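# Unplug the clipped cord from the power strip

## Task

Pull out the plug whose cord is held in the wire clip on the power strip so that it is no longer in its socket, leave that plug away from the wire clip, and make sure neither gripper is left holding any other loose object at the end.

## Robot and tools

Robot: two arms, left_arm and right_arm, each with a two-finger gripper and a wrist camera. In the scene frame the origin sits at table-top height, halfway between the nominal arm bases. +x points out over the table, +z points up, and left_arm is on the +y side. Arm and camera names do not match image left and right. The measured bases are left_arm at (-0.036, +0.238, 0) m and right_arm at (+0.002, -0.270, 0) m, each turned very slightly about z. The fingers point along the gripper's +z axis and spread along its y axis. end_effector_position is the point between the pads, about 1 cm short of the fingertips.

Command rows: every motion uses rows of exactly 14 plain numbers, each between -1 and 1. The first seven are for left_arm and the last seven for right_arm, always in this order: dx, dy, dz, rx, ry, rz, opening. Both arms must be filled in even if only one moves. dx, dy, dz and the rotation vector rx, ry, rz are offsets, not poses. They are measured along the current Hand target's own axes and start from that Hand target as it stands when the call begins. 1.0 equals 0.6 m of travel or 180 degrees of turn, so 0.05 is 3 cm. Sending the same offset twice moves the arm twice. Six zeros for an arm re-requests its current Hand target. The opening number is absolute: +1 is fully open (0.094 m) and -1 is closed. Writing 0 there is itself a command, so to keep a gripper as it is, repeat its present opening.

execute_actions(actions, cameras): actions is a list of actions. Each action is a table of up to 15 rows, one per 1/30 s step, and a short table repeats its last row. All rows in one action count from the action's start pose, not from the row before. cameras is a list of names, ["all"], or []. Images come back only when actions is empty or cameras asks for them. An empty actions list also reports the current scene and task.

move(target, speed, blend, opening_speed, grip_force, blocking, cameras): target is one 14-number row, or a list of up to 15 rows. Every row counts from the same starting Hand targets. Paths run straight and finish together, and the whole move is capped at 10 s. speed is in m/s, from 0.002 to 2.9, with 0.25 as the default; turning is capped at twice that in rad/s. It can be one number or one per target. blend, in metres, rounds the corners of a list, and 0 means stopping at each target. opening_speed sets how fast the fingers change, per second on the -1 to 1 scale, at least 0.2. Use it to close slowly. grip_force is the pad force limit in newtons, 10 to 50, as one value or one per arm. It stays in force until changed, and lower values close more slowly. blocking=false returns after about 0.5 s while the motion continues. Moves do not avoid obstacles or the other arm. Faster moves lag, stray and hit harder. Avoid paths that pass near an arm's own base.

wait(seconds 0 to 10), stop() to brake a running move, zoom_image(camera, region [x0,y0,x1,y1] pixels, at most 504 square) on the newest image of cam_head_left, cam_head_right, cam_high, cam_left_wrist or cam_right_wrist, read_manual(section="licences"), and finished_scene(scene) with the current scene number, which cannot be undone. Cameras include cam_head_left, cam_head_right, cam_high, cam_low and both wrist cameras, all 672x504.

Results: end_effector_position (m) and end_effector_quat_wxyz are reported in the scene frame. Hand target is the last commanded pose after clipping, and the next offsets start from it. The controller limits each commanded turn to 40 degrees from the gripper's measured orientation. Grippers often stop a few cm short because of friction or weight, which is not proof of contact. Resend the missing distance as an offset. grip_measured is the measured opening on the command scale and reads slightly wide when empty. On a firm grip it reads below the part's width, and it tracks your command, so it does not show the moment of contact. grip_effort_nm is the gripper motor's averaged effort, negative when closing. It is not a pad force and never settles at zero. The move: line reports how the move ended (done, off_target, moving, held, fault) and which limits acted (paced = the pose was clipped, held = steps were withheld). Joint torques include the arm's own weight. Joint velocities can be summarised as within noise.

Cautions: do not drop things, release parts that are still moving, slam, or push hard into fixed objects. Nothing may fall or be left off the table. Keep the arms apart: a firm touch between them, or one gripper closing on the other's fingers, can fail the scene. Avoid straining the wrist camera cables. An arm blocked by contact keeps pushing, so command it back past its present position. Holding loads, stretching out, or pushing at unreachable poses heats motors. A MOTOR HOT line appears from 75 °C, and at 90 °C the arm folds and stays idle. To let go, command an opening well above grip_measured. Loose objects may be nudged by outside pushes now and then.

Each tool is called after "Call:" as name(argument=value, ...) on one line, values as JSON.

## Session

Call:
execute_actions(actions=[])

Scene clock: 0.00 s.
left_arm: end_effector_position=(+0.2109, +0.1535, +0.2462) grip_measured=+1.000 grip_effort_nm=n/a end_effector_quat_wxyz=(+0.479, +0.060, +0.834, -0.265) | right_arm: end_effector_position=(+0.3285, -0.2829, +0.2909) grip_measured=+1.000 grip_effort_nm=n/a end_effector_quat_wxyz=(+0.610, +0.101, +0.769, -0.160)
Joint positions: left_arm=[-0.008 0.63 0.702 -0.563 0.562 -0.155 0.094] | right_arm=[0.274 0.887 0.737 -0.116 0.684 0.044 0.094]
Joint velocities: within noise
Joint torques (N m): no reading
Motor temperatures (°C): left_arm=[23 25 26 21 22 24 24] | right_arm=[22 26 27 23 25 23 23]
Heat: left arm: 26 °C; right arm: 27 °C.
Hand target: left_arm +0.2094, +0.1529, +0.2499; +0.483, +0.064, +0.832, -0.266 | right_arm +0.3278, -0.2837, +0.3021; +0.622, +0.108, +0.760, -0.156
Tool commands: left_gripper/opening=+1.0 right_gripper/opening=+1.0
camera_calibration:
cam_left_wrist: T_world_to_cam=[[-0.35084, -0.886389, 0.302037, 0.141384], [-0.925902, 0.280112, -0.253463, 0.225126], [0.140063, -0.368582, -0.918983, 0.379376], [0, 0, 0, 1]] pos_world=[0.204911, 0.202092, 0.362997]
cam_right_wrist: T_world_to_cam=[[-0.320901, -0.944618, 0.0686896, -0.180317], [-0.846264, 0.253411, -0.468637, 0.496919], [0.425276, -0.208516, -0.880716, 0.179374], [0, 0, 0, 1]] pos_world=[0.286377, -0.258853, 0.403238]

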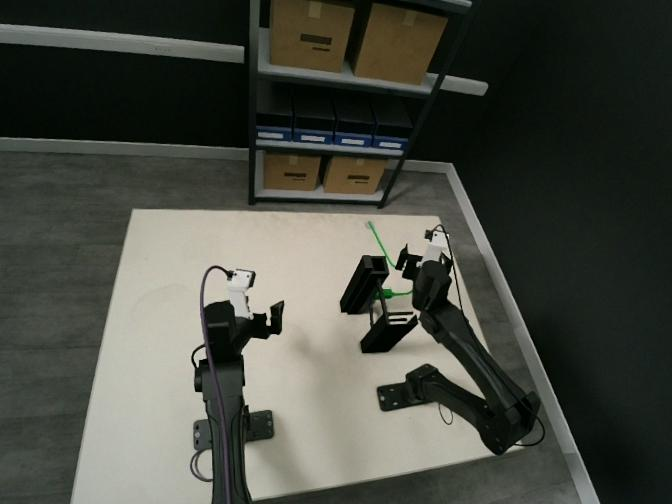

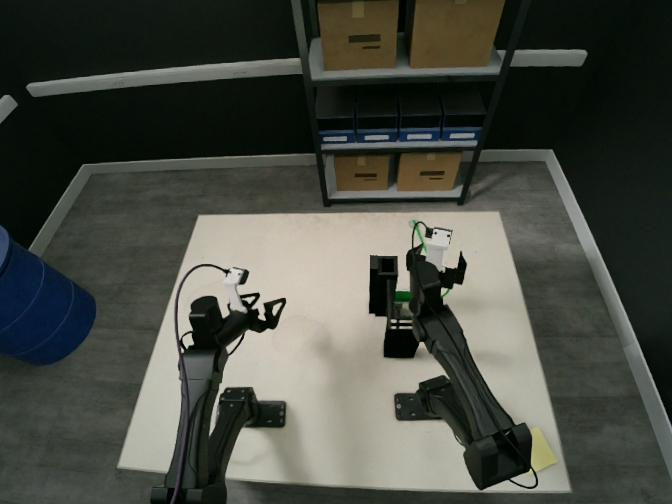

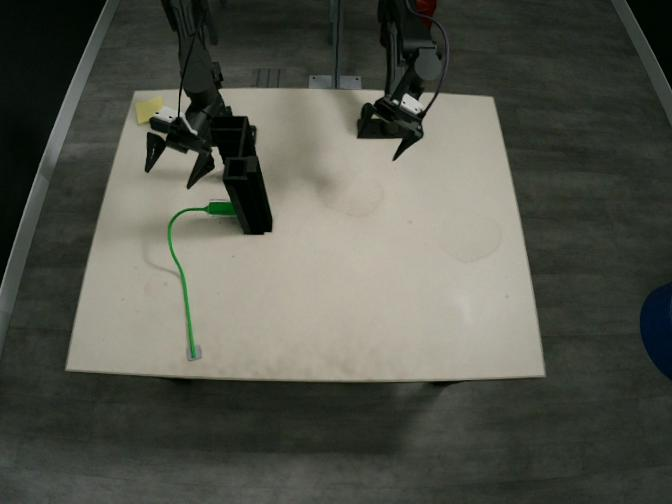

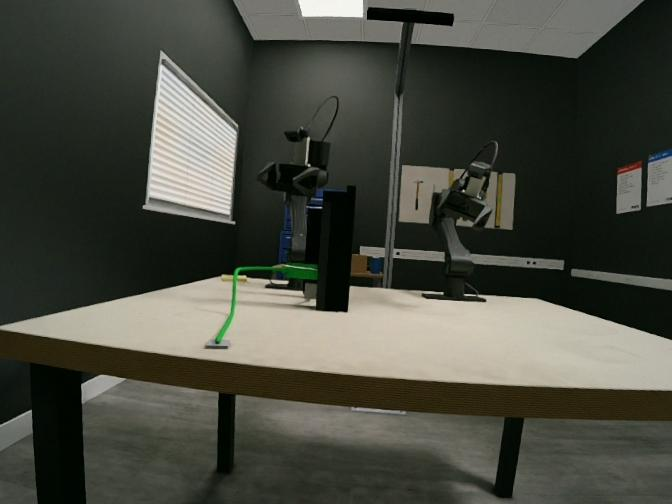

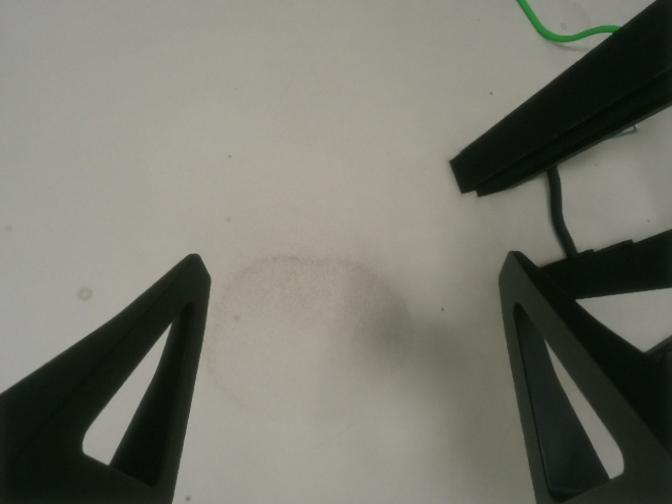

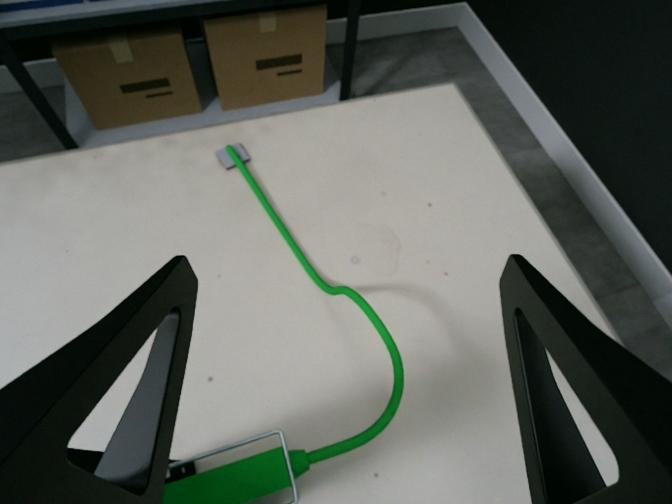

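Call:
zoom_image(camera="cam_high", region=[130, 90, 310, 250])

Call:
zoom_image(camera="cam_low", region=[220, 170, 380, 330])

Call:
zoom_image(camera="cam_head_left", region=[320, 240, 440, 360])

Call:
zoom_image(camera="cam_right_wrist", region=[60, 400, 340, 504])

Scaled by 2.800.

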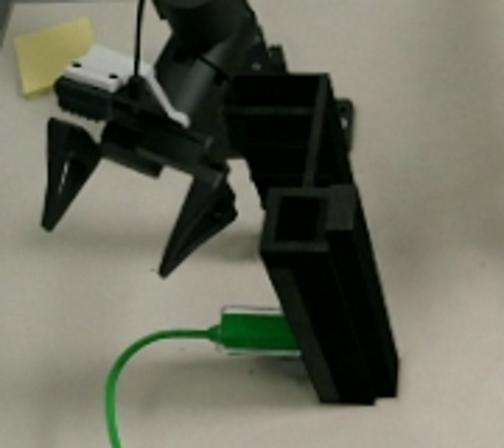

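Scaled by 3.150.

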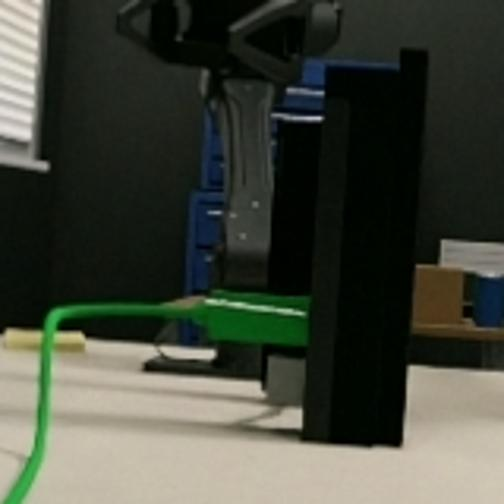

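Scaled by 4.200.

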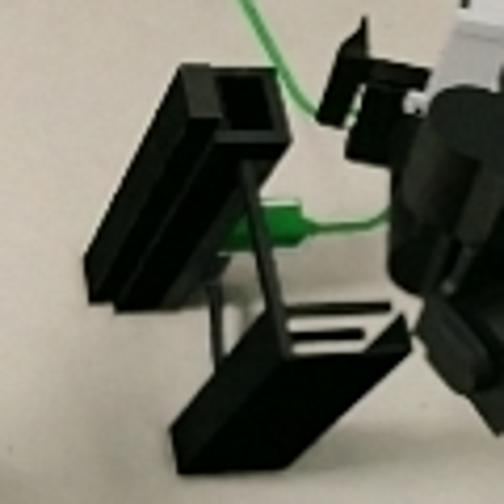

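Scaled by 1.800.

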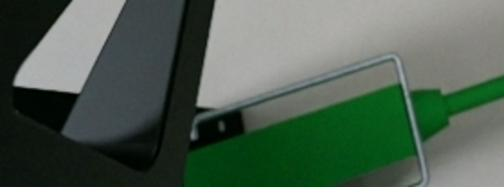

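Call:
move(target=[0,0,0,0,0,0,1,0.0545,-0.096,-0.0379,0.242,0.404,0.338,1], cameras=["cam_right_wrist","cam_high","cam_low"])

Scene clock: 12.23 s.
left_arm: end_effector_position=(+0.2109, +0.1535, +0.2462) grip_measured=+1.000 grip_effort_nm=-0.03 end_effector_quat_wxyz=(+0.479, +0.060, +0.834, -0.265) | right_arm: end_effector_position=(+0.2873, -0.3291, +0.2723) grip_measured=+1.000 grip_effort_nm=0.02 end_effector_quat_wxyz=(+0.130, +0.695, +0.702, +0.084)
Joint positions: left_arm=[-0.008 0.63 0.702 -0.563 0.562 -0.155 0.094] | right_arm=[-0.246 1.489 1.787 -1.557 0.001 1.353 0.094]
Joint torques (N m): left_arm=[-0.25 0.03 6.53 1.82 0.16 0.04] | right_arm=[-0.8 -5.94 4.88 0.92 0.01 0.07]
Heat: left arm: 28 °C; right arm: 30 °C.
Hand target: left_arm +0.2094, +0.1529, +0.2499; +0.483, +0.064, +0.832, -0.266 | right_arm +0.2798, -0.3296, +0.2800; -0.001, +0.707, +0.707, +0.000
Off the commanded pose: left_arm 0.004 m, 1 deg | right_arm 0.011 m, 18 deg.
joint sent to its limit (right arm) — joint 4 (wrist pitch), lower limit. The joint targets are off in orientation, not in position.
move: off_target (right_arm)
camera_calibration:
cam_right_wrist: T_world_to_cam=[[-0.938687, 0.0228262, -0.344014, 0.372324], [-0.234066, 0.690424, 0.684491, 0.119097], [0.25314, 0.723045, -0.642749, 0.46214], [0, 0, 0, 1]] pos_world=[0.260386, -0.424874, 0.343604]
Images, in order (width x height): cam_high 672x504, cam_low 672x504, cam_right_wrist 672x504.

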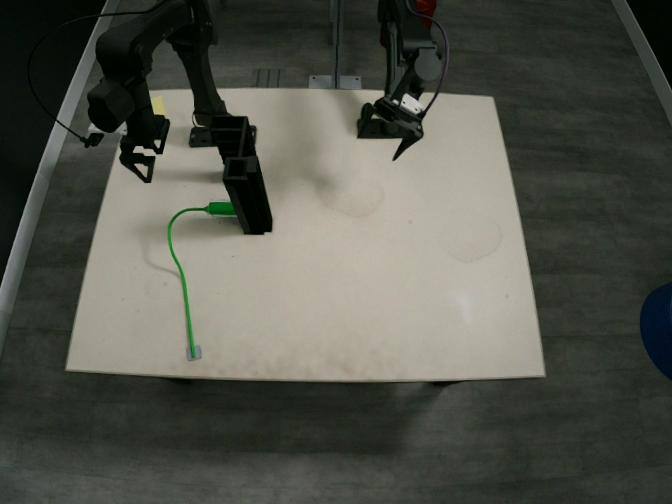

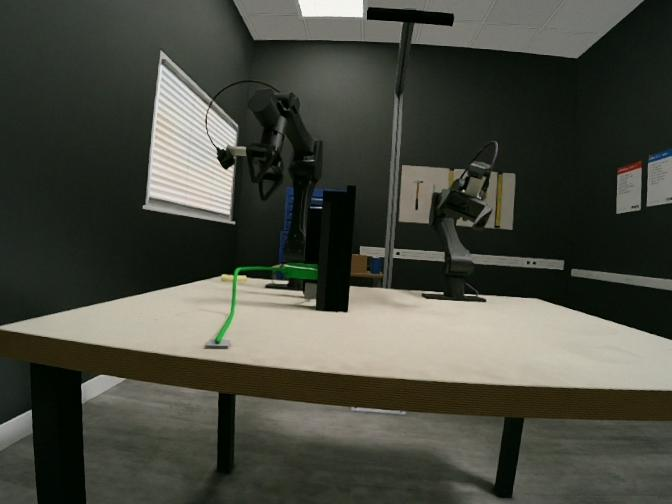

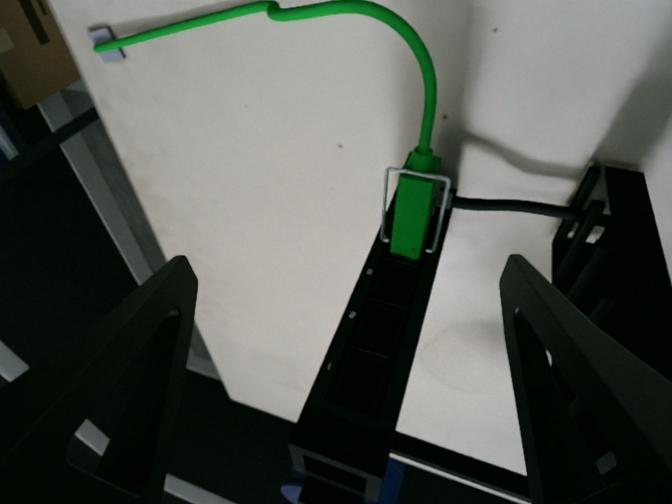

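Call:
zoom_image(camera="cam_right_wrist", region=[350, 130, 490, 280])

Call:
zoom_image(camera="cam_low", region=[265, 250, 335, 305])

Call:
zoom_image(camera="cam_high", region=[195, 190, 255, 235])

Scaled by 3.360.

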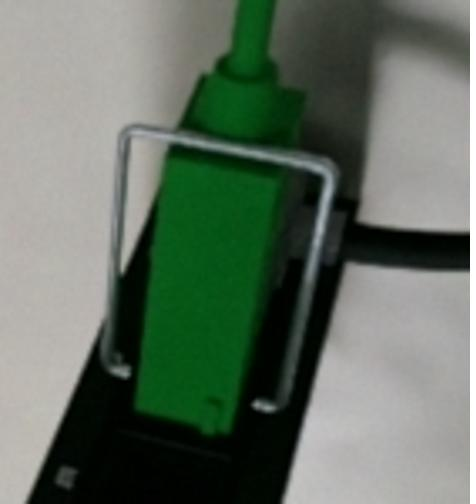

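Scaled by 7.200.

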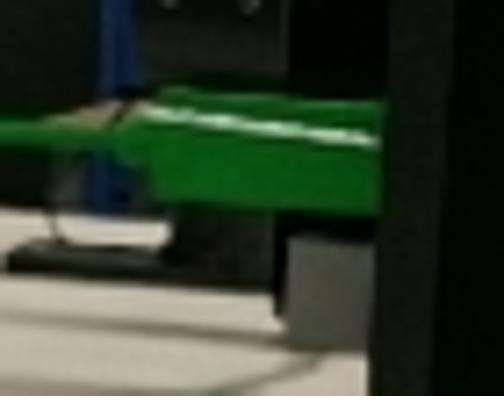

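Scaled by 8.400.

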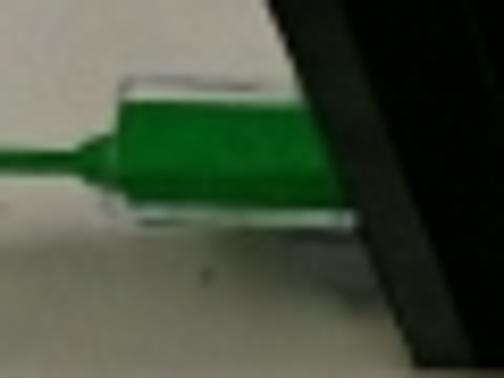

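Call:
move(target=[0,0,0,0,0,0,1,-0.05,0.0167,0.0167,-0.495,0,-0.857,0], speed=0.5, cameras=["cam_right_wrist","cam_high","cam_low"])

Scene clock: 34.53 s.
left_arm: end_effector_position=(+0.2109, +0.1535, +0.2462) grip_measured=+1.000 grip_effort_nm=-0.03 end_effector_quat_wxyz=(+0.479, +0.060, +0.834, -0.265) | right_arm: end_effector_position=(+0.2877, -0.3613, +0.2614) grip_measured=+0.002 grip_effort_nm=-0.07 end_effector_quat_wxyz=(+0.432, -0.502, +0.746, +0.070)
Joint positions: left_arm=[-0.008 0.63 0.702 -0.563 0.562 -0.155 0.094] | right_arm=[-0.844 1.557 1.558 -1.555 -0.905 -1.979 0.047]
Joint torques (N m): left_arm=[0.06 0.13 6.57 1.74 0.18 0.03] | right_arm=[0.62 -4.44 7.24 0.31 -0.7 -0.05]
Motor temperatures (°C): left_arm=[23 25 29 26 22 24 24] | right_arm=[22 27 30 25 25 23 23]
Heat: left arm: 29 °C; right arm: 30 °C.
Hand target: left_arm +0.2094, +0.1529, +0.2499; +0.483, +0.064, +0.832, -0.266 | right_arm +0.2898, -0.3596, +0.2700; +0.353, -0.600, +0.624, +0.354
Off the commanded pose: left_arm 0.004 m, 1 deg | right_arm 0.009 m, 38 deg.
joint sent to its limit (right arm) — joint 4 (wrist pitch), lower limit. The joint targets are off in orientation, not in position.
move: off_target (right_arm)
camera_calibration:
cam_right_wrist: T_world_to_cam=[[0.827681, -0.49376, 0.266732, -0.484802], [-0.515731, -0.856626, 0.0145933, -0.153946], [0.221284, -0.14964, -0.96366, 0.256029], [0, 0, 0, 1]] pos_world=[0.265211, -0.332938, 0.378283]
Images, in order (width x height): cam_high 672x504, cam_low 672x504, cam_right_wrist 672x504.

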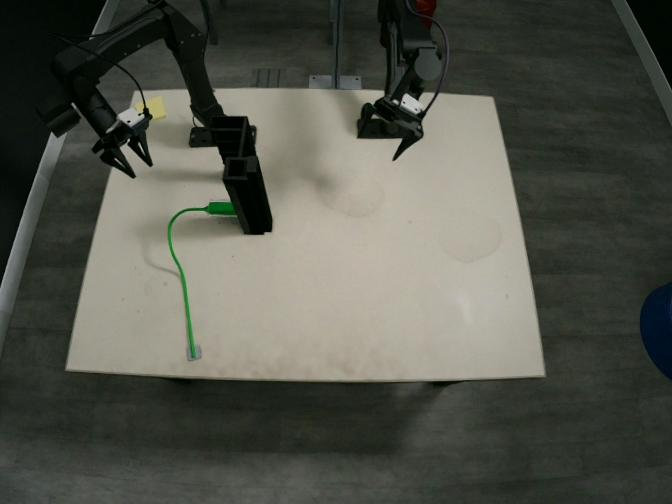

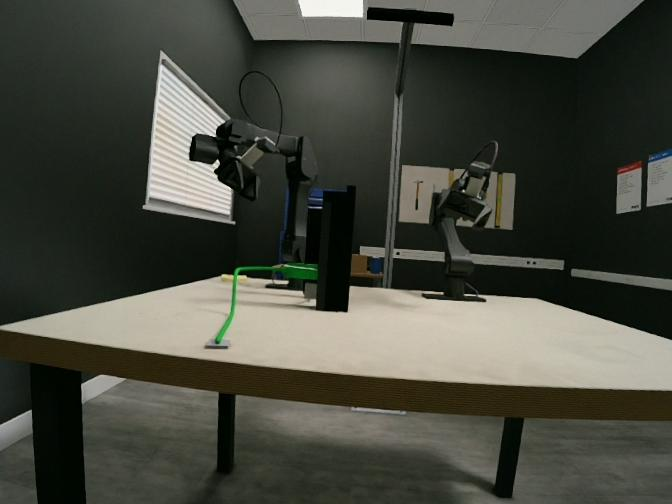

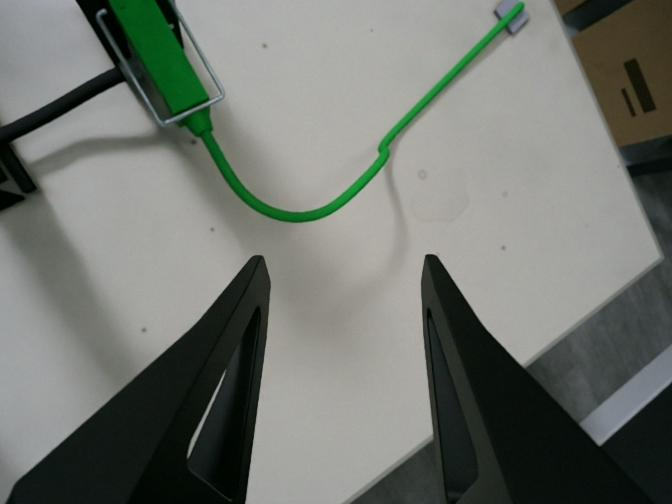

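Call:
move(target=[0,0,0,0,0,0,1,0.161,0,0.122,0,0,0,0], cameras=["cam_right_wrist","cam_high","cam_low"])

Scene clock: 38.80 s.
left_arm: end_effector_position=(+0.2109, +0.1535, +0.2462) grip_measured=+1.000 grip_effort_nm=-0.03 end_effector_quat_wxyz=(+0.479, +0.060, +0.834, -0.265) | right_arm: end_effector_position=(+0.2900, -0.3488, +0.1484) grip_measured=+0.002 grip_effort_nm=-0.07 end_effector_quat_wxyz=(+0.321, -0.538, +0.745, +0.229)
Joint positions: left_arm=[-0.008 0.63 0.702 -0.563 0.562 -0.155 0.094] | right_arm=[-0.73 1.854 1.48 -1.555 -0.744 -2.082 0.047]
Joint torques (N m): left_arm=[0.09 0.14 6.83 1.66 0.19 0.08] | right_arm=[0.25 -6.76 4.1 -0.44 -0.57 -0.01]
Heat: left arm: 29 °C; right arm: 30 °C.
Hand target: left_arm +0.2094, +0.1529, +0.2499; +0.483, +0.064, +0.832, -0.266 | right_arm +0.2881, -0.3443, +0.1498; +0.353, -0.600, +0.624, +0.354
Off the commanded pose: left_arm 0.004 m, 1 deg | right_arm 0.005 m, 22 deg.
joint sent to its limit (right arm) — joint 4 (wrist pitch), lower limit; joint 6 (wrist roll), lower limit. The joint targets are off in orientation, not in position.
move: off_target (right_arm)
camera_calibration:
cam_right_wrist: T_world_to_cam=[[0.947123, -0.315257, -0.0597641, -0.374319], [-0.311701, -0.948165, 0.0618564, -0.238513], [-0.0761669, -0.0399571, -0.996294, 0.277814], [0, 0, 0, 1]] pos_world=[0.301342, -0.333056, 0.269167]
Images, in order (width x height): cam_high 672x504, cam_low 672x504, cam_right_wrist 672x504.

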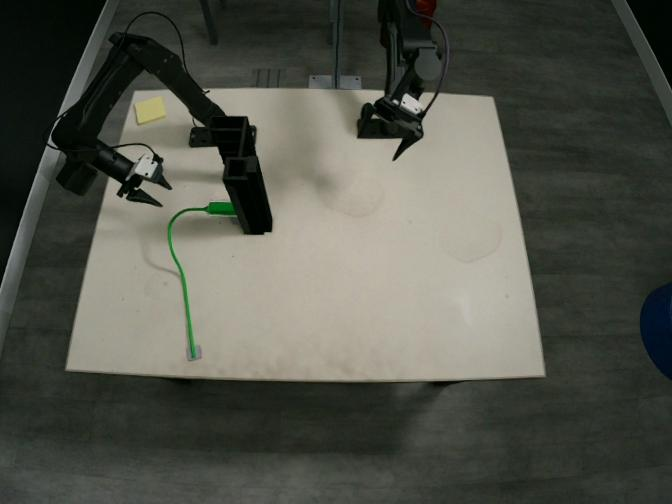

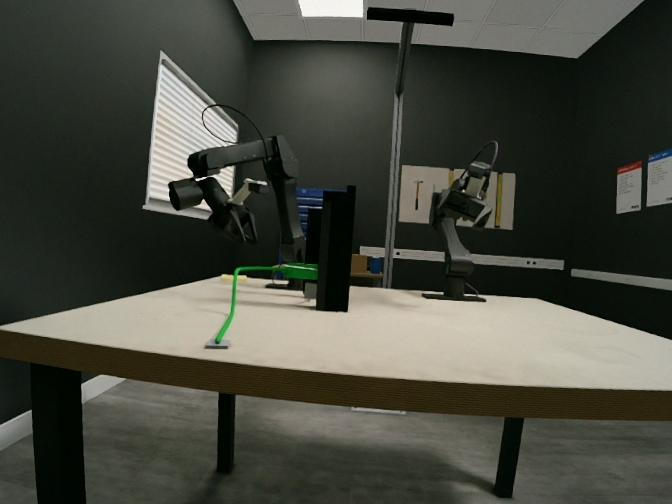

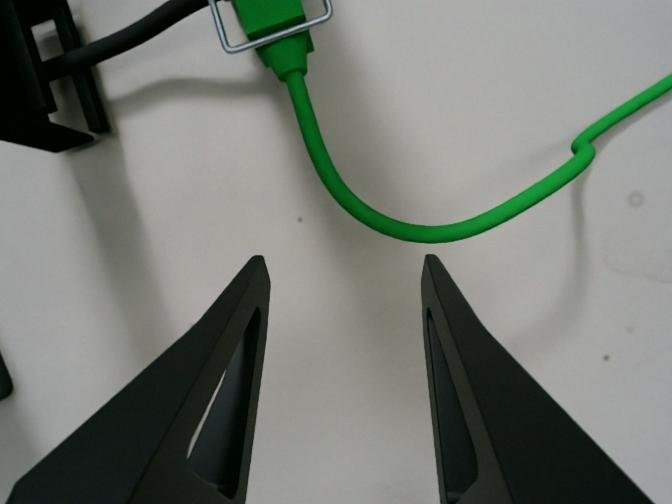

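Call:
move(target=[0,0,0,0,0,0,1,-0.038,0,0.082,0,0,0,0], cameras=["cam_right_wrist","cam_high","cam_low"])

Scene clock: 43.60 s.
left_arm: end_effector_position=(+0.2109, +0.1535, +0.2462) grip_measured=+1.000 grip_effort_nm=-0.03 end_effector_quat_wxyz=(+0.479, +0.060, +0.834, -0.265) | right_arm: end_effector_position=(+0.2903, -0.2959, +0.1421) grip_measured=+0.002 grip_effort_nm=-0.07 end_effector_quat_wxyz=(+0.312, -0.570, +0.706, +0.281)
Joint positions: left_arm=[-0.008 0.63 0.702 -0.563 0.562 -0.155 0.094] | right_arm=[-0.586 1.854 1.417 -1.555 -0.783 -2.082 0.047]
Joint torques (N m): left_arm=[-0.06 0.21 6.63 1.73 0.12 0.01] | right_arm=[0.25 -6.74 3.78 -0.52 -0.78 -0.03]
Heat: left arm: 29 °C; right arm: 30 °C.
Hand target: left_arm +0.2094, +0.1529, +0.2499; +0.483, +0.064, +0.832, -0.266 | right_arm +0.2895, -0.2904, +0.1450; +0.353, -0.600, +0.624, +0.354
Off the commanded pose: left_arm 0.004 m, 1 deg | right_arm 0.006 m, 14 deg.
joint sent to its limit (right arm) — joint 4 (wrist pitch), lower limit; joint 6 (wrist roll), lower limit. The joint targets are off in orientation, not in position.
move: off_target (right_arm)
camera_calibration:
cam_right_wrist: T_world_to_cam=[[0.976866, -0.185996, -0.10554, -0.322259], [-0.186471, -0.982445, 0.00543645, -0.22635], [-0.104699, 0.0143695, -0.9944, 0.297782], [0, 0, 0, 1]] pos_world=[0.303774, -0.286594, 0.263334]
Images, in order (width x height): cam_high 672x504, cam_low 672x504, cam_right_wrist 672x504.

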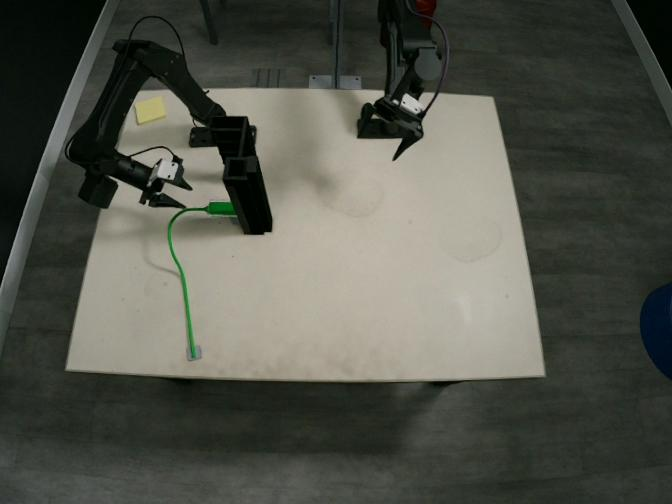

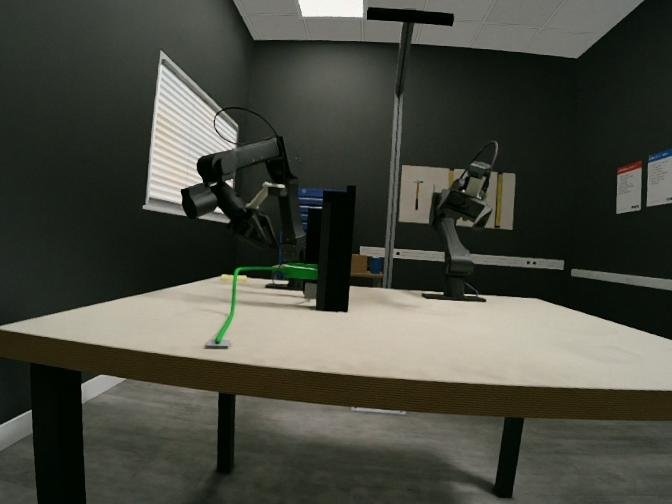

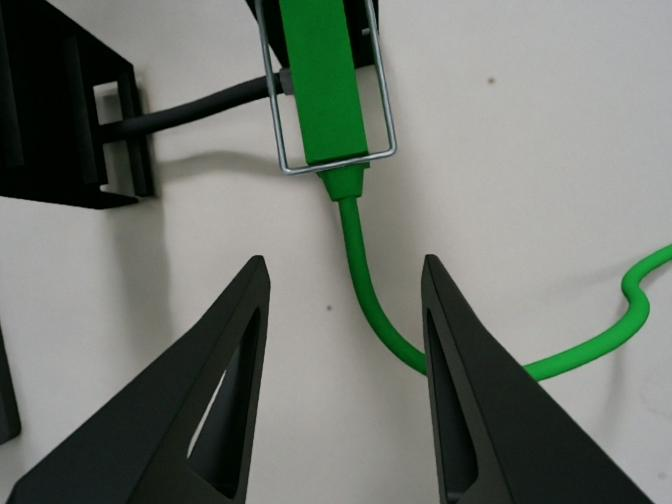

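Call:
move(target=[[0,0,0,0,0,0,1,-0.024,-0.0033,0.0247,0,0,0,0],[0,0,0,0,0,0,1,0.056,-0.0033,0.071,0,0,0,-0.3]], speed=0.1, cameras=["cam_right_wrist","cam_high","cam_low"])

Call:
zoom_image(camera="cam_low", region=[240, 210, 350, 320])

Scene clock: 52.43 s.
left_arm: end_effector_position=(+0.2109, +0.1535, +0.2462) grip_measured=+1.000 grip_effort_nm=-0.03 end_effector_quat_wxyz=(+0.479, +0.060, +0.834, -0.265) | right_arm: end_effector_position=(+0.2893, -0.2731, +0.0953) grip_measured=-0.298 grip_effort_nm=-0.07 end_effector_quat_wxyz=(+0.313, -0.571, +0.691, +0.314)
Joint positions: left_arm=[-0.008 0.63 0.702 -0.563 0.562 -0.155 0.094] | right_arm=[-0.531 1.923 1.279 -1.397 -0.822 -2.082 0.033]
Joint torques (N m): left_arm=[-0.13 0.06 6.68 1.75 0.17 0.05] | right_arm=[0.5 -6.97 3.36 -0.27 -0.63 0]
Heat: left arm: 30 °C; right arm: 29 °C.
Hand target: left_arm +0.2094, +0.1529, +0.2499; +0.483, +0.064, +0.832, -0.266 | right_arm +0.2911, -0.2703, +0.0945; +0.353, -0.600, +0.624, +0.354
Off the commanded pose: left_arm 0.004 m, 1 deg | right_arm 0.003 m, 11 deg.
joint sent to its limit (right arm) — joint 6 (wrist roll), lower limit. The joint targets are off in orientation, not in position.
move: off_target (right_arm); target 2's new opening was sent with right_arm's hand 0.003 m and 11 deg from that target
camera_calibration:
cam_right_wrist: T_world_to_cam=[[0.980032, -0.141271, -0.13993, -0.307439], [-0.14882, -0.98784, -0.0449856, -0.211493], [-0.131874, 0.0649117, -0.989139, 0.271973], [0, 0, 0, 1]] pos_world=[0.305692, -0.270007, 0.216484]
Images, in order (width x height): cam_high 672x504, cam_low 672x504, cam_right_wrist 672x504.

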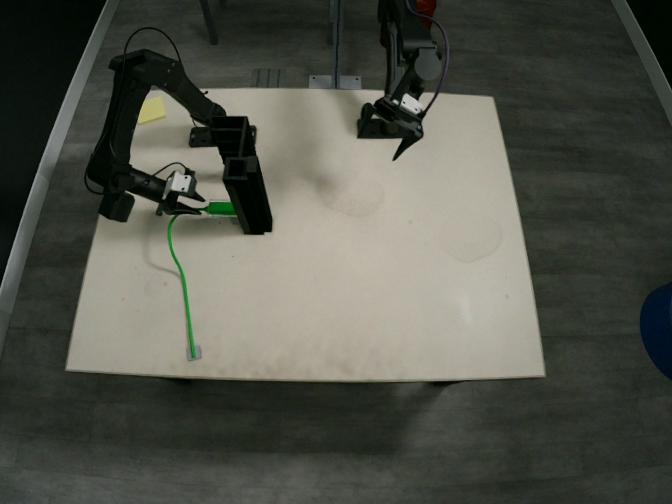

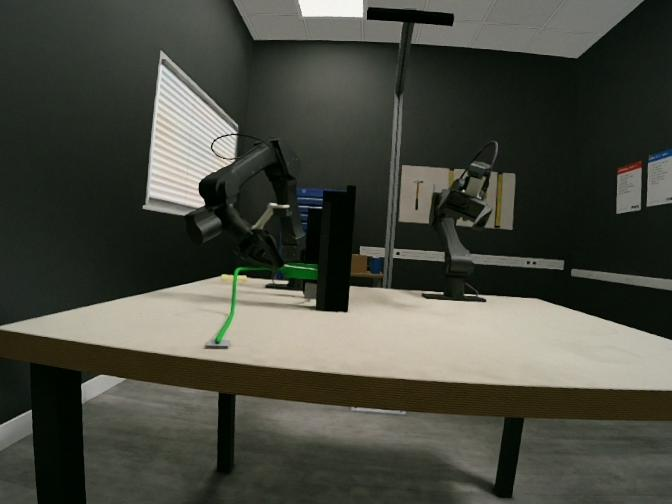

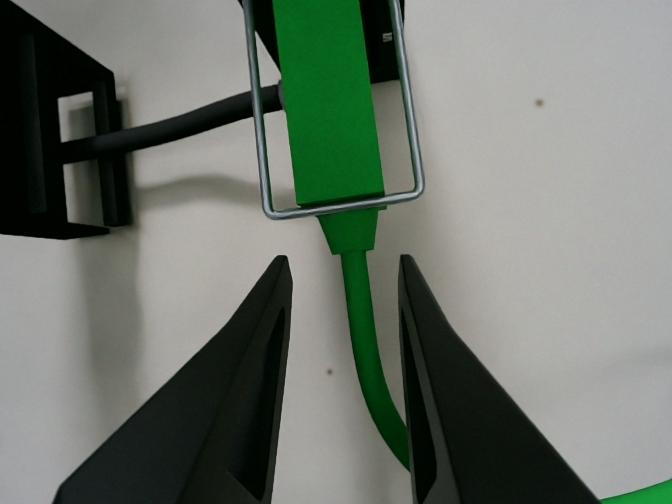

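Scaled by 4.582.

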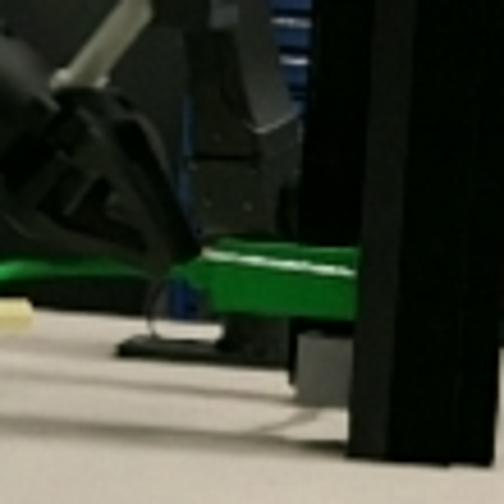

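Call:
move(target=[[0,0,0,0,0,0,1,0.0217,-0.0025,0.0125,0,0,0,-0.3],[0,0,0,0,0,0,1,0.0025,-0.0025,0.0458,0,0,0,-0.3]], speed=0.08, cameras=["cam_right_wrist","cam_low"])

Call:
zoom_image(camera="cam_low", region=[240, 210, 350, 320])

Scene clock: 58.10 s.
left_arm: end_effector_position=(+0.2109, +0.1535, +0.2462) grip_measured=+1.000 grip_effort_nm=-0.03 end_effector_quat_wxyz=(+0.479, +0.060, +0.834, -0.265) | right_arm: end_effector_position=(+0.2904, -0.2514, +0.0780) grip_measured=-0.298 grip_effort_nm=-0.07 end_effector_quat_wxyz=(+0.320, -0.585, +0.670, +0.326)
Joint positions: left_arm=[-0.008 0.63 0.702 -0.563 0.562 -0.155 0.094] | right_arm=[-0.47 1.947 1.218 -1.309 -0.859 -2.082 0.033]
Joint torques (N m): left_arm=[0.05 0.05 6.57 1.76 0.16 0.04] | right_arm=[0.51 -7.05 3.3 -0.3 -0.78 -0.04]
Heat: left arm: 30 °C; right arm: 29 °C.
Hand target: left_arm +0.2094, +0.1529, +0.2499; +0.483, +0.064, +0.832, -0.266 | right_arm +0.2930, -0.2472, +0.0795; +0.353, -0.600, +0.624, +0.354
Off the commanded pose: left_arm 0.004 m, 1 deg | right_arm 0.005 m, 8 deg.
joint sent to its limit (right arm) — joint 6 (wrist roll), lower limit. The joint targets are off in orientation, not in position.
move: off_target (right_arm)
camera_calibration:
cam_right_wrist: T_world_to_cam=[[0.987594, -0.0938601, -0.125889, -0.299186], [-0.103786, -0.991787, -0.0747435, -0.202391], [-0.117839, 0.0868818, -0.989225, 0.255043], [0, 0, 0, 1]] pos_world=[0.304523, -0.250969, 0.199503]
Images, in order (width x height): cam_low 672x504, cam_right_wrist 672x504.

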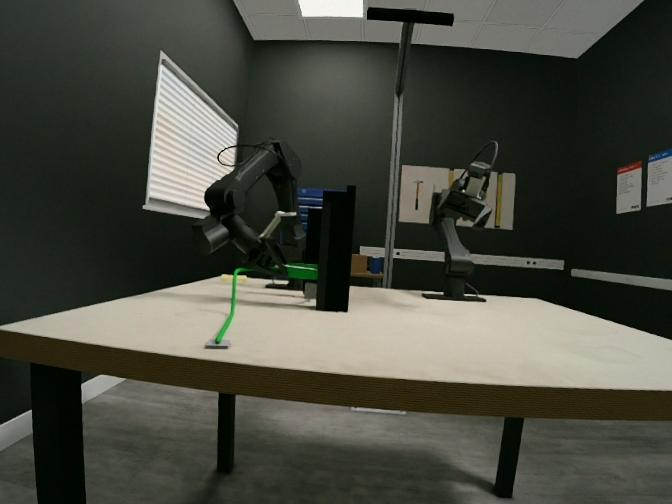

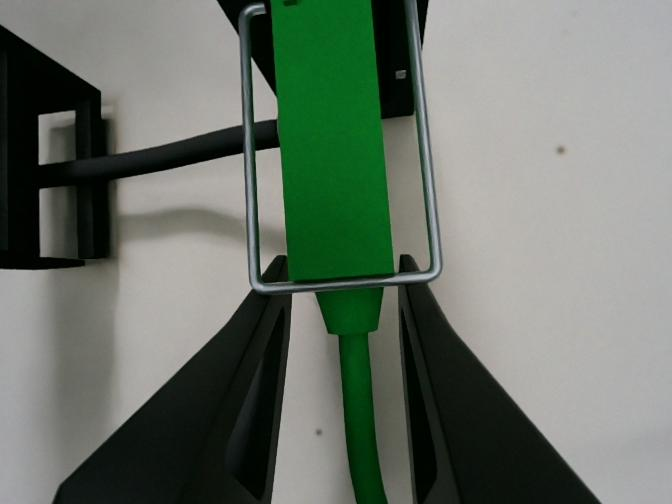

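Scaled by 4.582.

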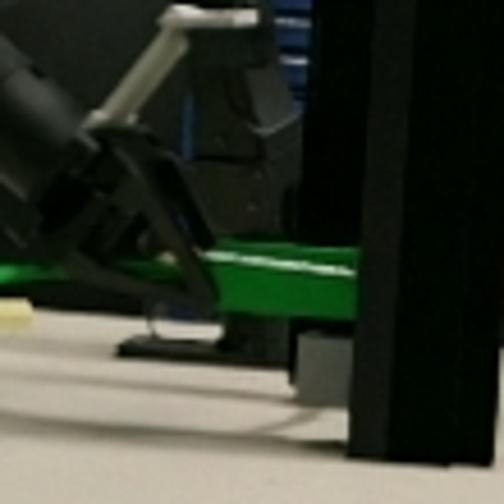

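Call:
move(target=[[0,0,0,0,0,0,1,-0.01,0,0.0173,0,0,0,-0.3],[0,0,0,0,0,0,1,-0.0605,0,-0.0118,0,0,0,-0.3],[0,0,0,0,0,0,1,-0.125,0,-0.0337,0,0,0,-0.3]], speed=0.08, blend=[0,0.01,0], cameras=["cam_right_wrist","cam_low"])

Call:
zoom_image(camera="cam_low", region=[240, 210, 350, 320])

Scene clock: 62.33 s.
left_arm: end_effector_position=(+0.2109, +0.1535, +0.2462) grip_measured=+1.000 grip_effort_nm=-0.03 end_effector_quat_wxyz=(+0.479, +0.060, +0.834, -0.265) | right_arm: end_effector_position=(+0.2913, -0.2316, +0.1351) grip_measured=-0.298 grip_effort_nm=-0.07 end_effector_quat_wxyz=(+0.325, -0.591, +0.653, +0.346)
Joint positions: left_arm=[-0.008 0.63 0.702 -0.563 0.562 -0.155 0.094] | right_arm=[-0.415 1.879 1.342 -1.521 -0.899 -2.086 0.033]
Joint torques (N m): left_arm=[-0.08 -0.23 6.69 1.74 0.18 0.02] | right_arm=[0.38 -9.35 6.27 -0.75 -0.84 0]
Heat: left arm: 30 °C; right arm: 30 °C.
Hand target: left_arm +0.2094, +0.1529, +0.2499; +0.483, +0.064, +0.832, -0.266 | right_arm +0.2949, -0.2274, +0.1545; +0.353, -0.600, +0.624, +0.354
Off the commanded pose: left_arm 0.004 m, 1 deg | right_arm 0.020 m, 5 deg.
joint sent to its limit (right arm) — joint 6 (wrist roll), lower limit. The joint targets are off in orientation, not in position.
move: off_target (right_arm)
camera_calibration:
cam_right_wrist: T_world_to_cam=[[0.990138, -0.0507104, -0.130597, -0.281128], [-0.0659178, -0.991189, -0.114889, -0.183859], [-0.123621, 0.122365, -0.984756, 0.319236], [0, 0, 0, 1]] pos_world=[0.3057, -0.235558, 0.256531]
Images, in order (width x height): cam_low 672x504, cam_right_wrist 672x504.

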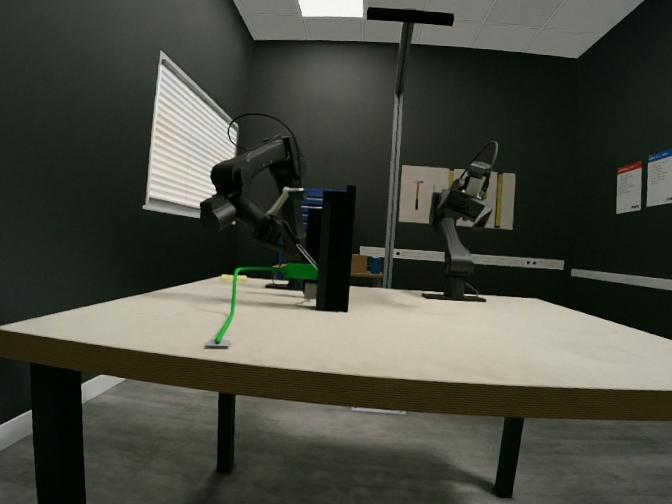

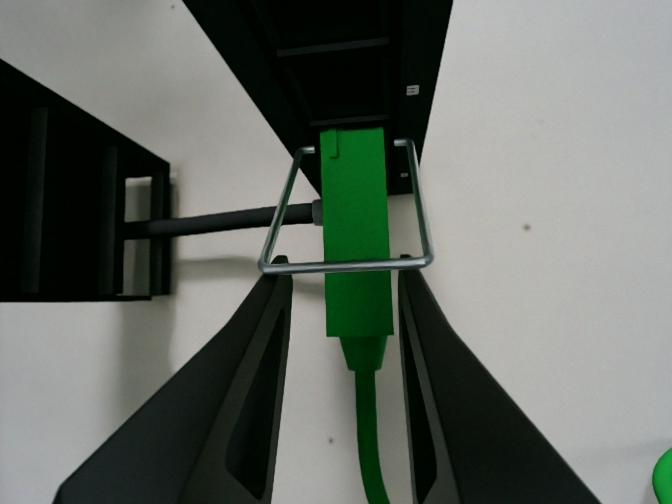

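Scaled by 4.582.

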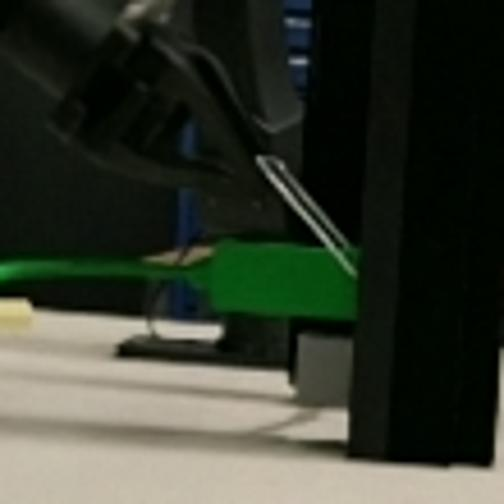

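Call:
move(target=[0,0,0,0,0,0,1,-0.0425,0,0.0236,0,0,0,-0.3], speed=0.08, cameras=["cam_right_wrist","cam_low"])

Call:
zoom_image(camera="cam_low", region=[240, 210, 350, 320])

Scene clock: 64.63 s.
left_arm: end_effector_position=(+0.2109, +0.1535, +0.2462) grip_measured=+1.000 grip_effort_nm=-0.03 end_effector_quat_wxyz=(+0.479, +0.060, +0.834, -0.265) | right_arm: end_effector_position=(+0.2931, -0.2065, +0.1503) grip_measured=-0.298 grip_effort_nm=-0.06 end_effector_quat_wxyz=(+0.335, -0.600, +0.630, +0.361)
Joint positions: left_arm=[-0.008 0.63 0.702 -0.563 0.562 -0.155 0.094] | right_arm=[-0.343 1.865 1.36 -1.545 -0.953 -2.077 0.033]
Joint torques (N m): left_arm=[-0.12 0.12 6.68 1.73 0.21 0.02] | right_arm=[0.91 -9.61 6.35 -0.71 -0.79 0.04]
Heat: left arm: 30 °C; right arm: 30 °C.
Hand target: left_arm +0.2094, +0.1529, +0.2499; +0.483, +0.064, +0.832, -0.266 | right_arm +0.2960, -0.2025, +0.1696; -0.353, +0.600, -0.624, -0.354
Off the commanded pose: left_arm 0.004 m, 1 deg | right_arm 0.020 m, 2 deg.
move: off_target (right_arm)
camera_calibration:
cam_right_wrist: T_world_to_cam=[[0.993335, -0.00386738, -0.115201, -0.273228], [-0.0220746, -0.987321, -0.157196, -0.162761], [-0.113132, 0.158692, -0.980825, 0.335242], [0, 0, 0, 1]] pos_world=[0.305741, -0.214954, 0.271752]
Images, in order (width x height): cam_low 672x504, cam_right_wrist 672x504.

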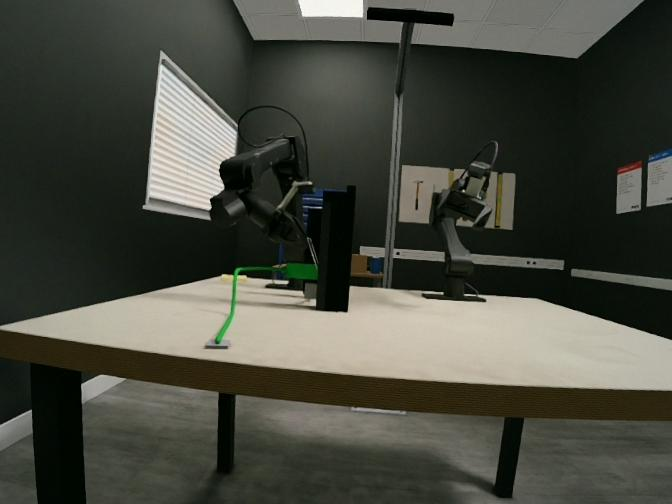

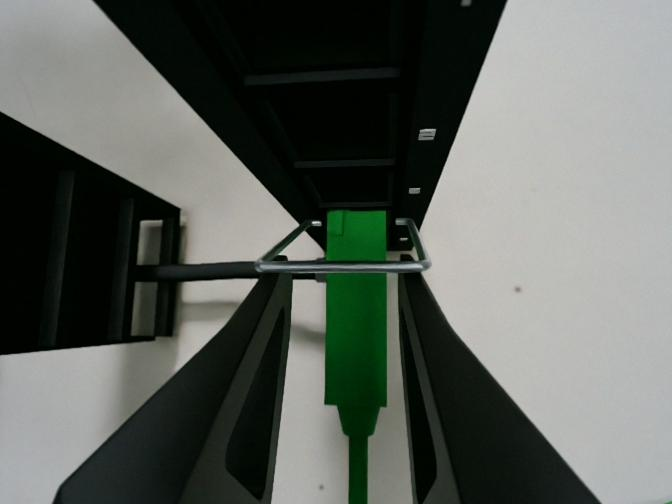

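Scaled by 4.582.

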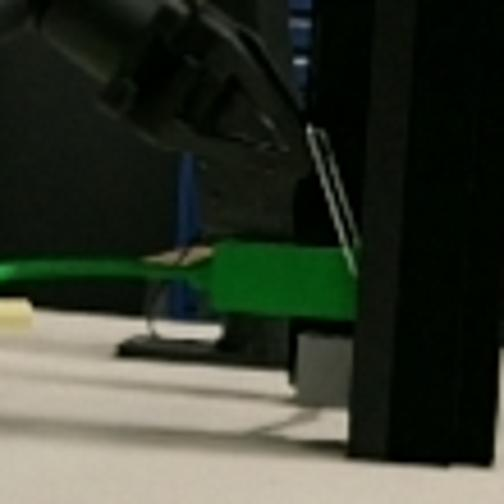

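Call:
move(target=[[0,0,0,0,0,0,1,0.071,-0.005,-0.081,0,0,0,-0.1],[0,0,0,0,0,0,1,0.1286,-0.005,0.0194,0,0,0,-0.1]], speed=0.12, cameras=["cam_right_wrist","cam_low"])

Call:
zoom_image(camera="cam_low", region=[240, 210, 350, 320])

Scene clock: 69.50 s.
left_arm: end_effector_position=(+0.2109, +0.1535, +0.2462) grip_measured=+1.000 grip_effort_nm=-0.03 end_effector_quat_wxyz=(+0.479, +0.060, +0.834, -0.265) | right_arm: end_effector_position=(+0.2936, -0.2339, +0.0956) grip_measured=-0.102 grip_effort_nm=0.10 end_effector_quat_wxyz=(+0.328, -0.593, +0.654, +0.336)
Joint positions: left_arm=[-0.008 0.63 0.702 -0.563 0.562 -0.155 0.094] | right_arm=[-0.419 1.925 1.246 -1.355 -0.897 -2.08 0.042]
Joint torques (N m): left_arm=[-0.09 0.02 6.71 1.67 0.19 0.02] | right_arm=[0.28 -6.78 3.48 -0.27 -0.88 -0.09]
Heat: left arm: 30 °C; right arm: 30 °C.
Hand target: left_arm +0.2094, +0.1529, +0.2499; +0.483, +0.064, +0.832, -0.266 | right_arm +0.2968, -0.2308, +0.0968; +0.353, -0.600, +0.624, +0.354
Off the commanded pose: left_arm 0.004 m, 1 deg | right_arm 0.005 m, 5 deg.
joint sent to its limit (right arm) — joint 6 (wrist roll), lower limit. The joint targets are off in orientation, not in position.
move: off_target (right_arm)
camera_calibration:
cam_right_wrist: T_world_to_cam=[[0.991784, -0.0585469, -0.113736, -0.292501], [-0.0706544, -0.991904, -0.105516, -0.190277], [-0.106638, 0.112685, -0.987892, 0.273984], [0, 0, 0, 1]] pos_world=[0.305871, -0.236736, 0.217321]
Images, in order (width x height): cam_low 672x504, cam_right_wrist 672x504.

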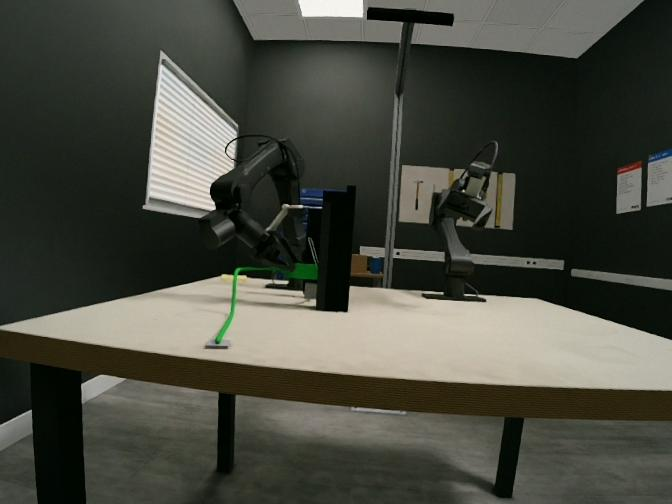

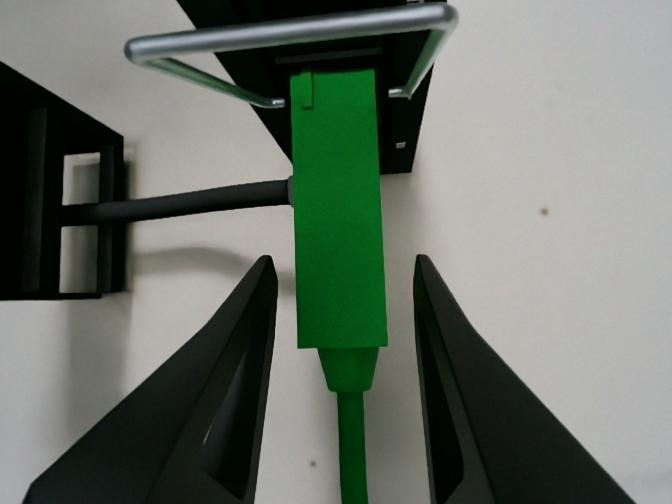

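Scaled by 4.582.

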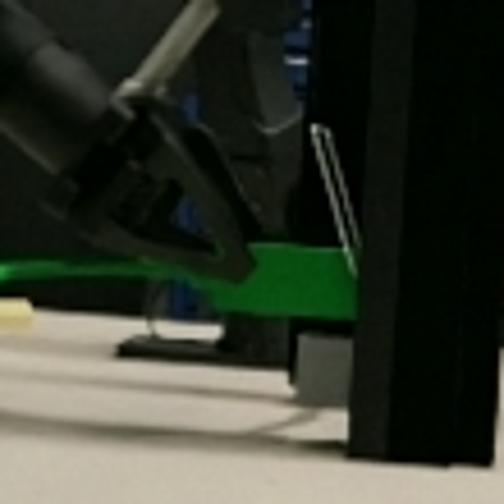

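Call:
move(target=[[0,0,0,0,0,0,1,0.008,0.002,0.016,0,0,0,-0.1],[0,0,0,0,0,0,1,0.008,0.002,0.016,0,0,0,-0.8]], opening_speed=0.5, cameras=["cam_right_wrist"])

Scene clock: 73.17 s.
left_arm: end_effector_position=(+0.2109, +0.1535, +0.2462) grip_measured=+1.000 grip_effort_nm=-0.03 end_effector_quat_wxyz=(+0.479, +0.060, +0.834, -0.265) | right_arm: end_effector_position=(+0.2936, -0.2288, +0.0877) grip_measured=-0.512 grip_effort_nm=-1.02 end_effector_quat_wxyz=(+0.334, -0.599, +0.646, +0.335)
Joint positions: left_arm=[-0.008 0.63 0.702 -0.563 0.562 -0.155 0.094] | right_arm=[-0.406 1.932 1.217 -1.31 -0.909 -2.086 0.023]
Joint torques (N m): left_arm=[-0.17 0.08 6.41 1.71 0.15 0.07] | right_arm=[0.4 -6.53 3.37 -0.25 -0.83 0.01]
Heat: left arm: 30 °C; right arm: 30 °C.
Hand target: left_arm +0.2094, +0.1529, +0.2499; +0.483, +0.064, +0.832, -0.266 | right_arm +0.2956, -0.2249, +0.0879; -0.353, +0.600, -0.624, -0.354
Off the commanded pose: left_arm 0.004 m, 1 deg | right_arm 0.004 m, 4 deg.
joint sent to its limit (right arm) — joint 6 (wrist roll), lower limit. The joint targets are off in orientation, not in position.
move: off_target (right_arm); target 2's new opening was sent with right_arm's hand 0.005 m and 4 deg from that target
camera_calibration:
cam_right_wrist: T_world_to_cam=[[0.994234, -0.0467504, -0.0965086, -0.292713], [-0.0576634, -0.991854, -0.113579, -0.189044], [-0.0904126, 0.118489, -0.988831, 0.26217], [0, 0, 0, 1]] pos_world=[0.303828, -0.232253, 0.209521]
Images, in order (width x height): cam_right_wrist 672x504.

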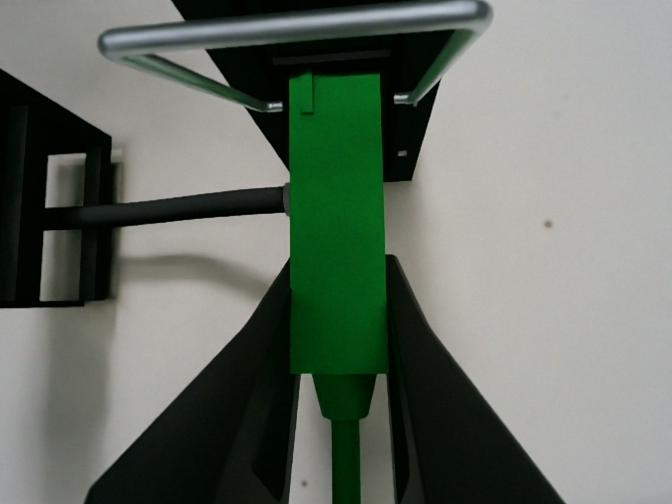

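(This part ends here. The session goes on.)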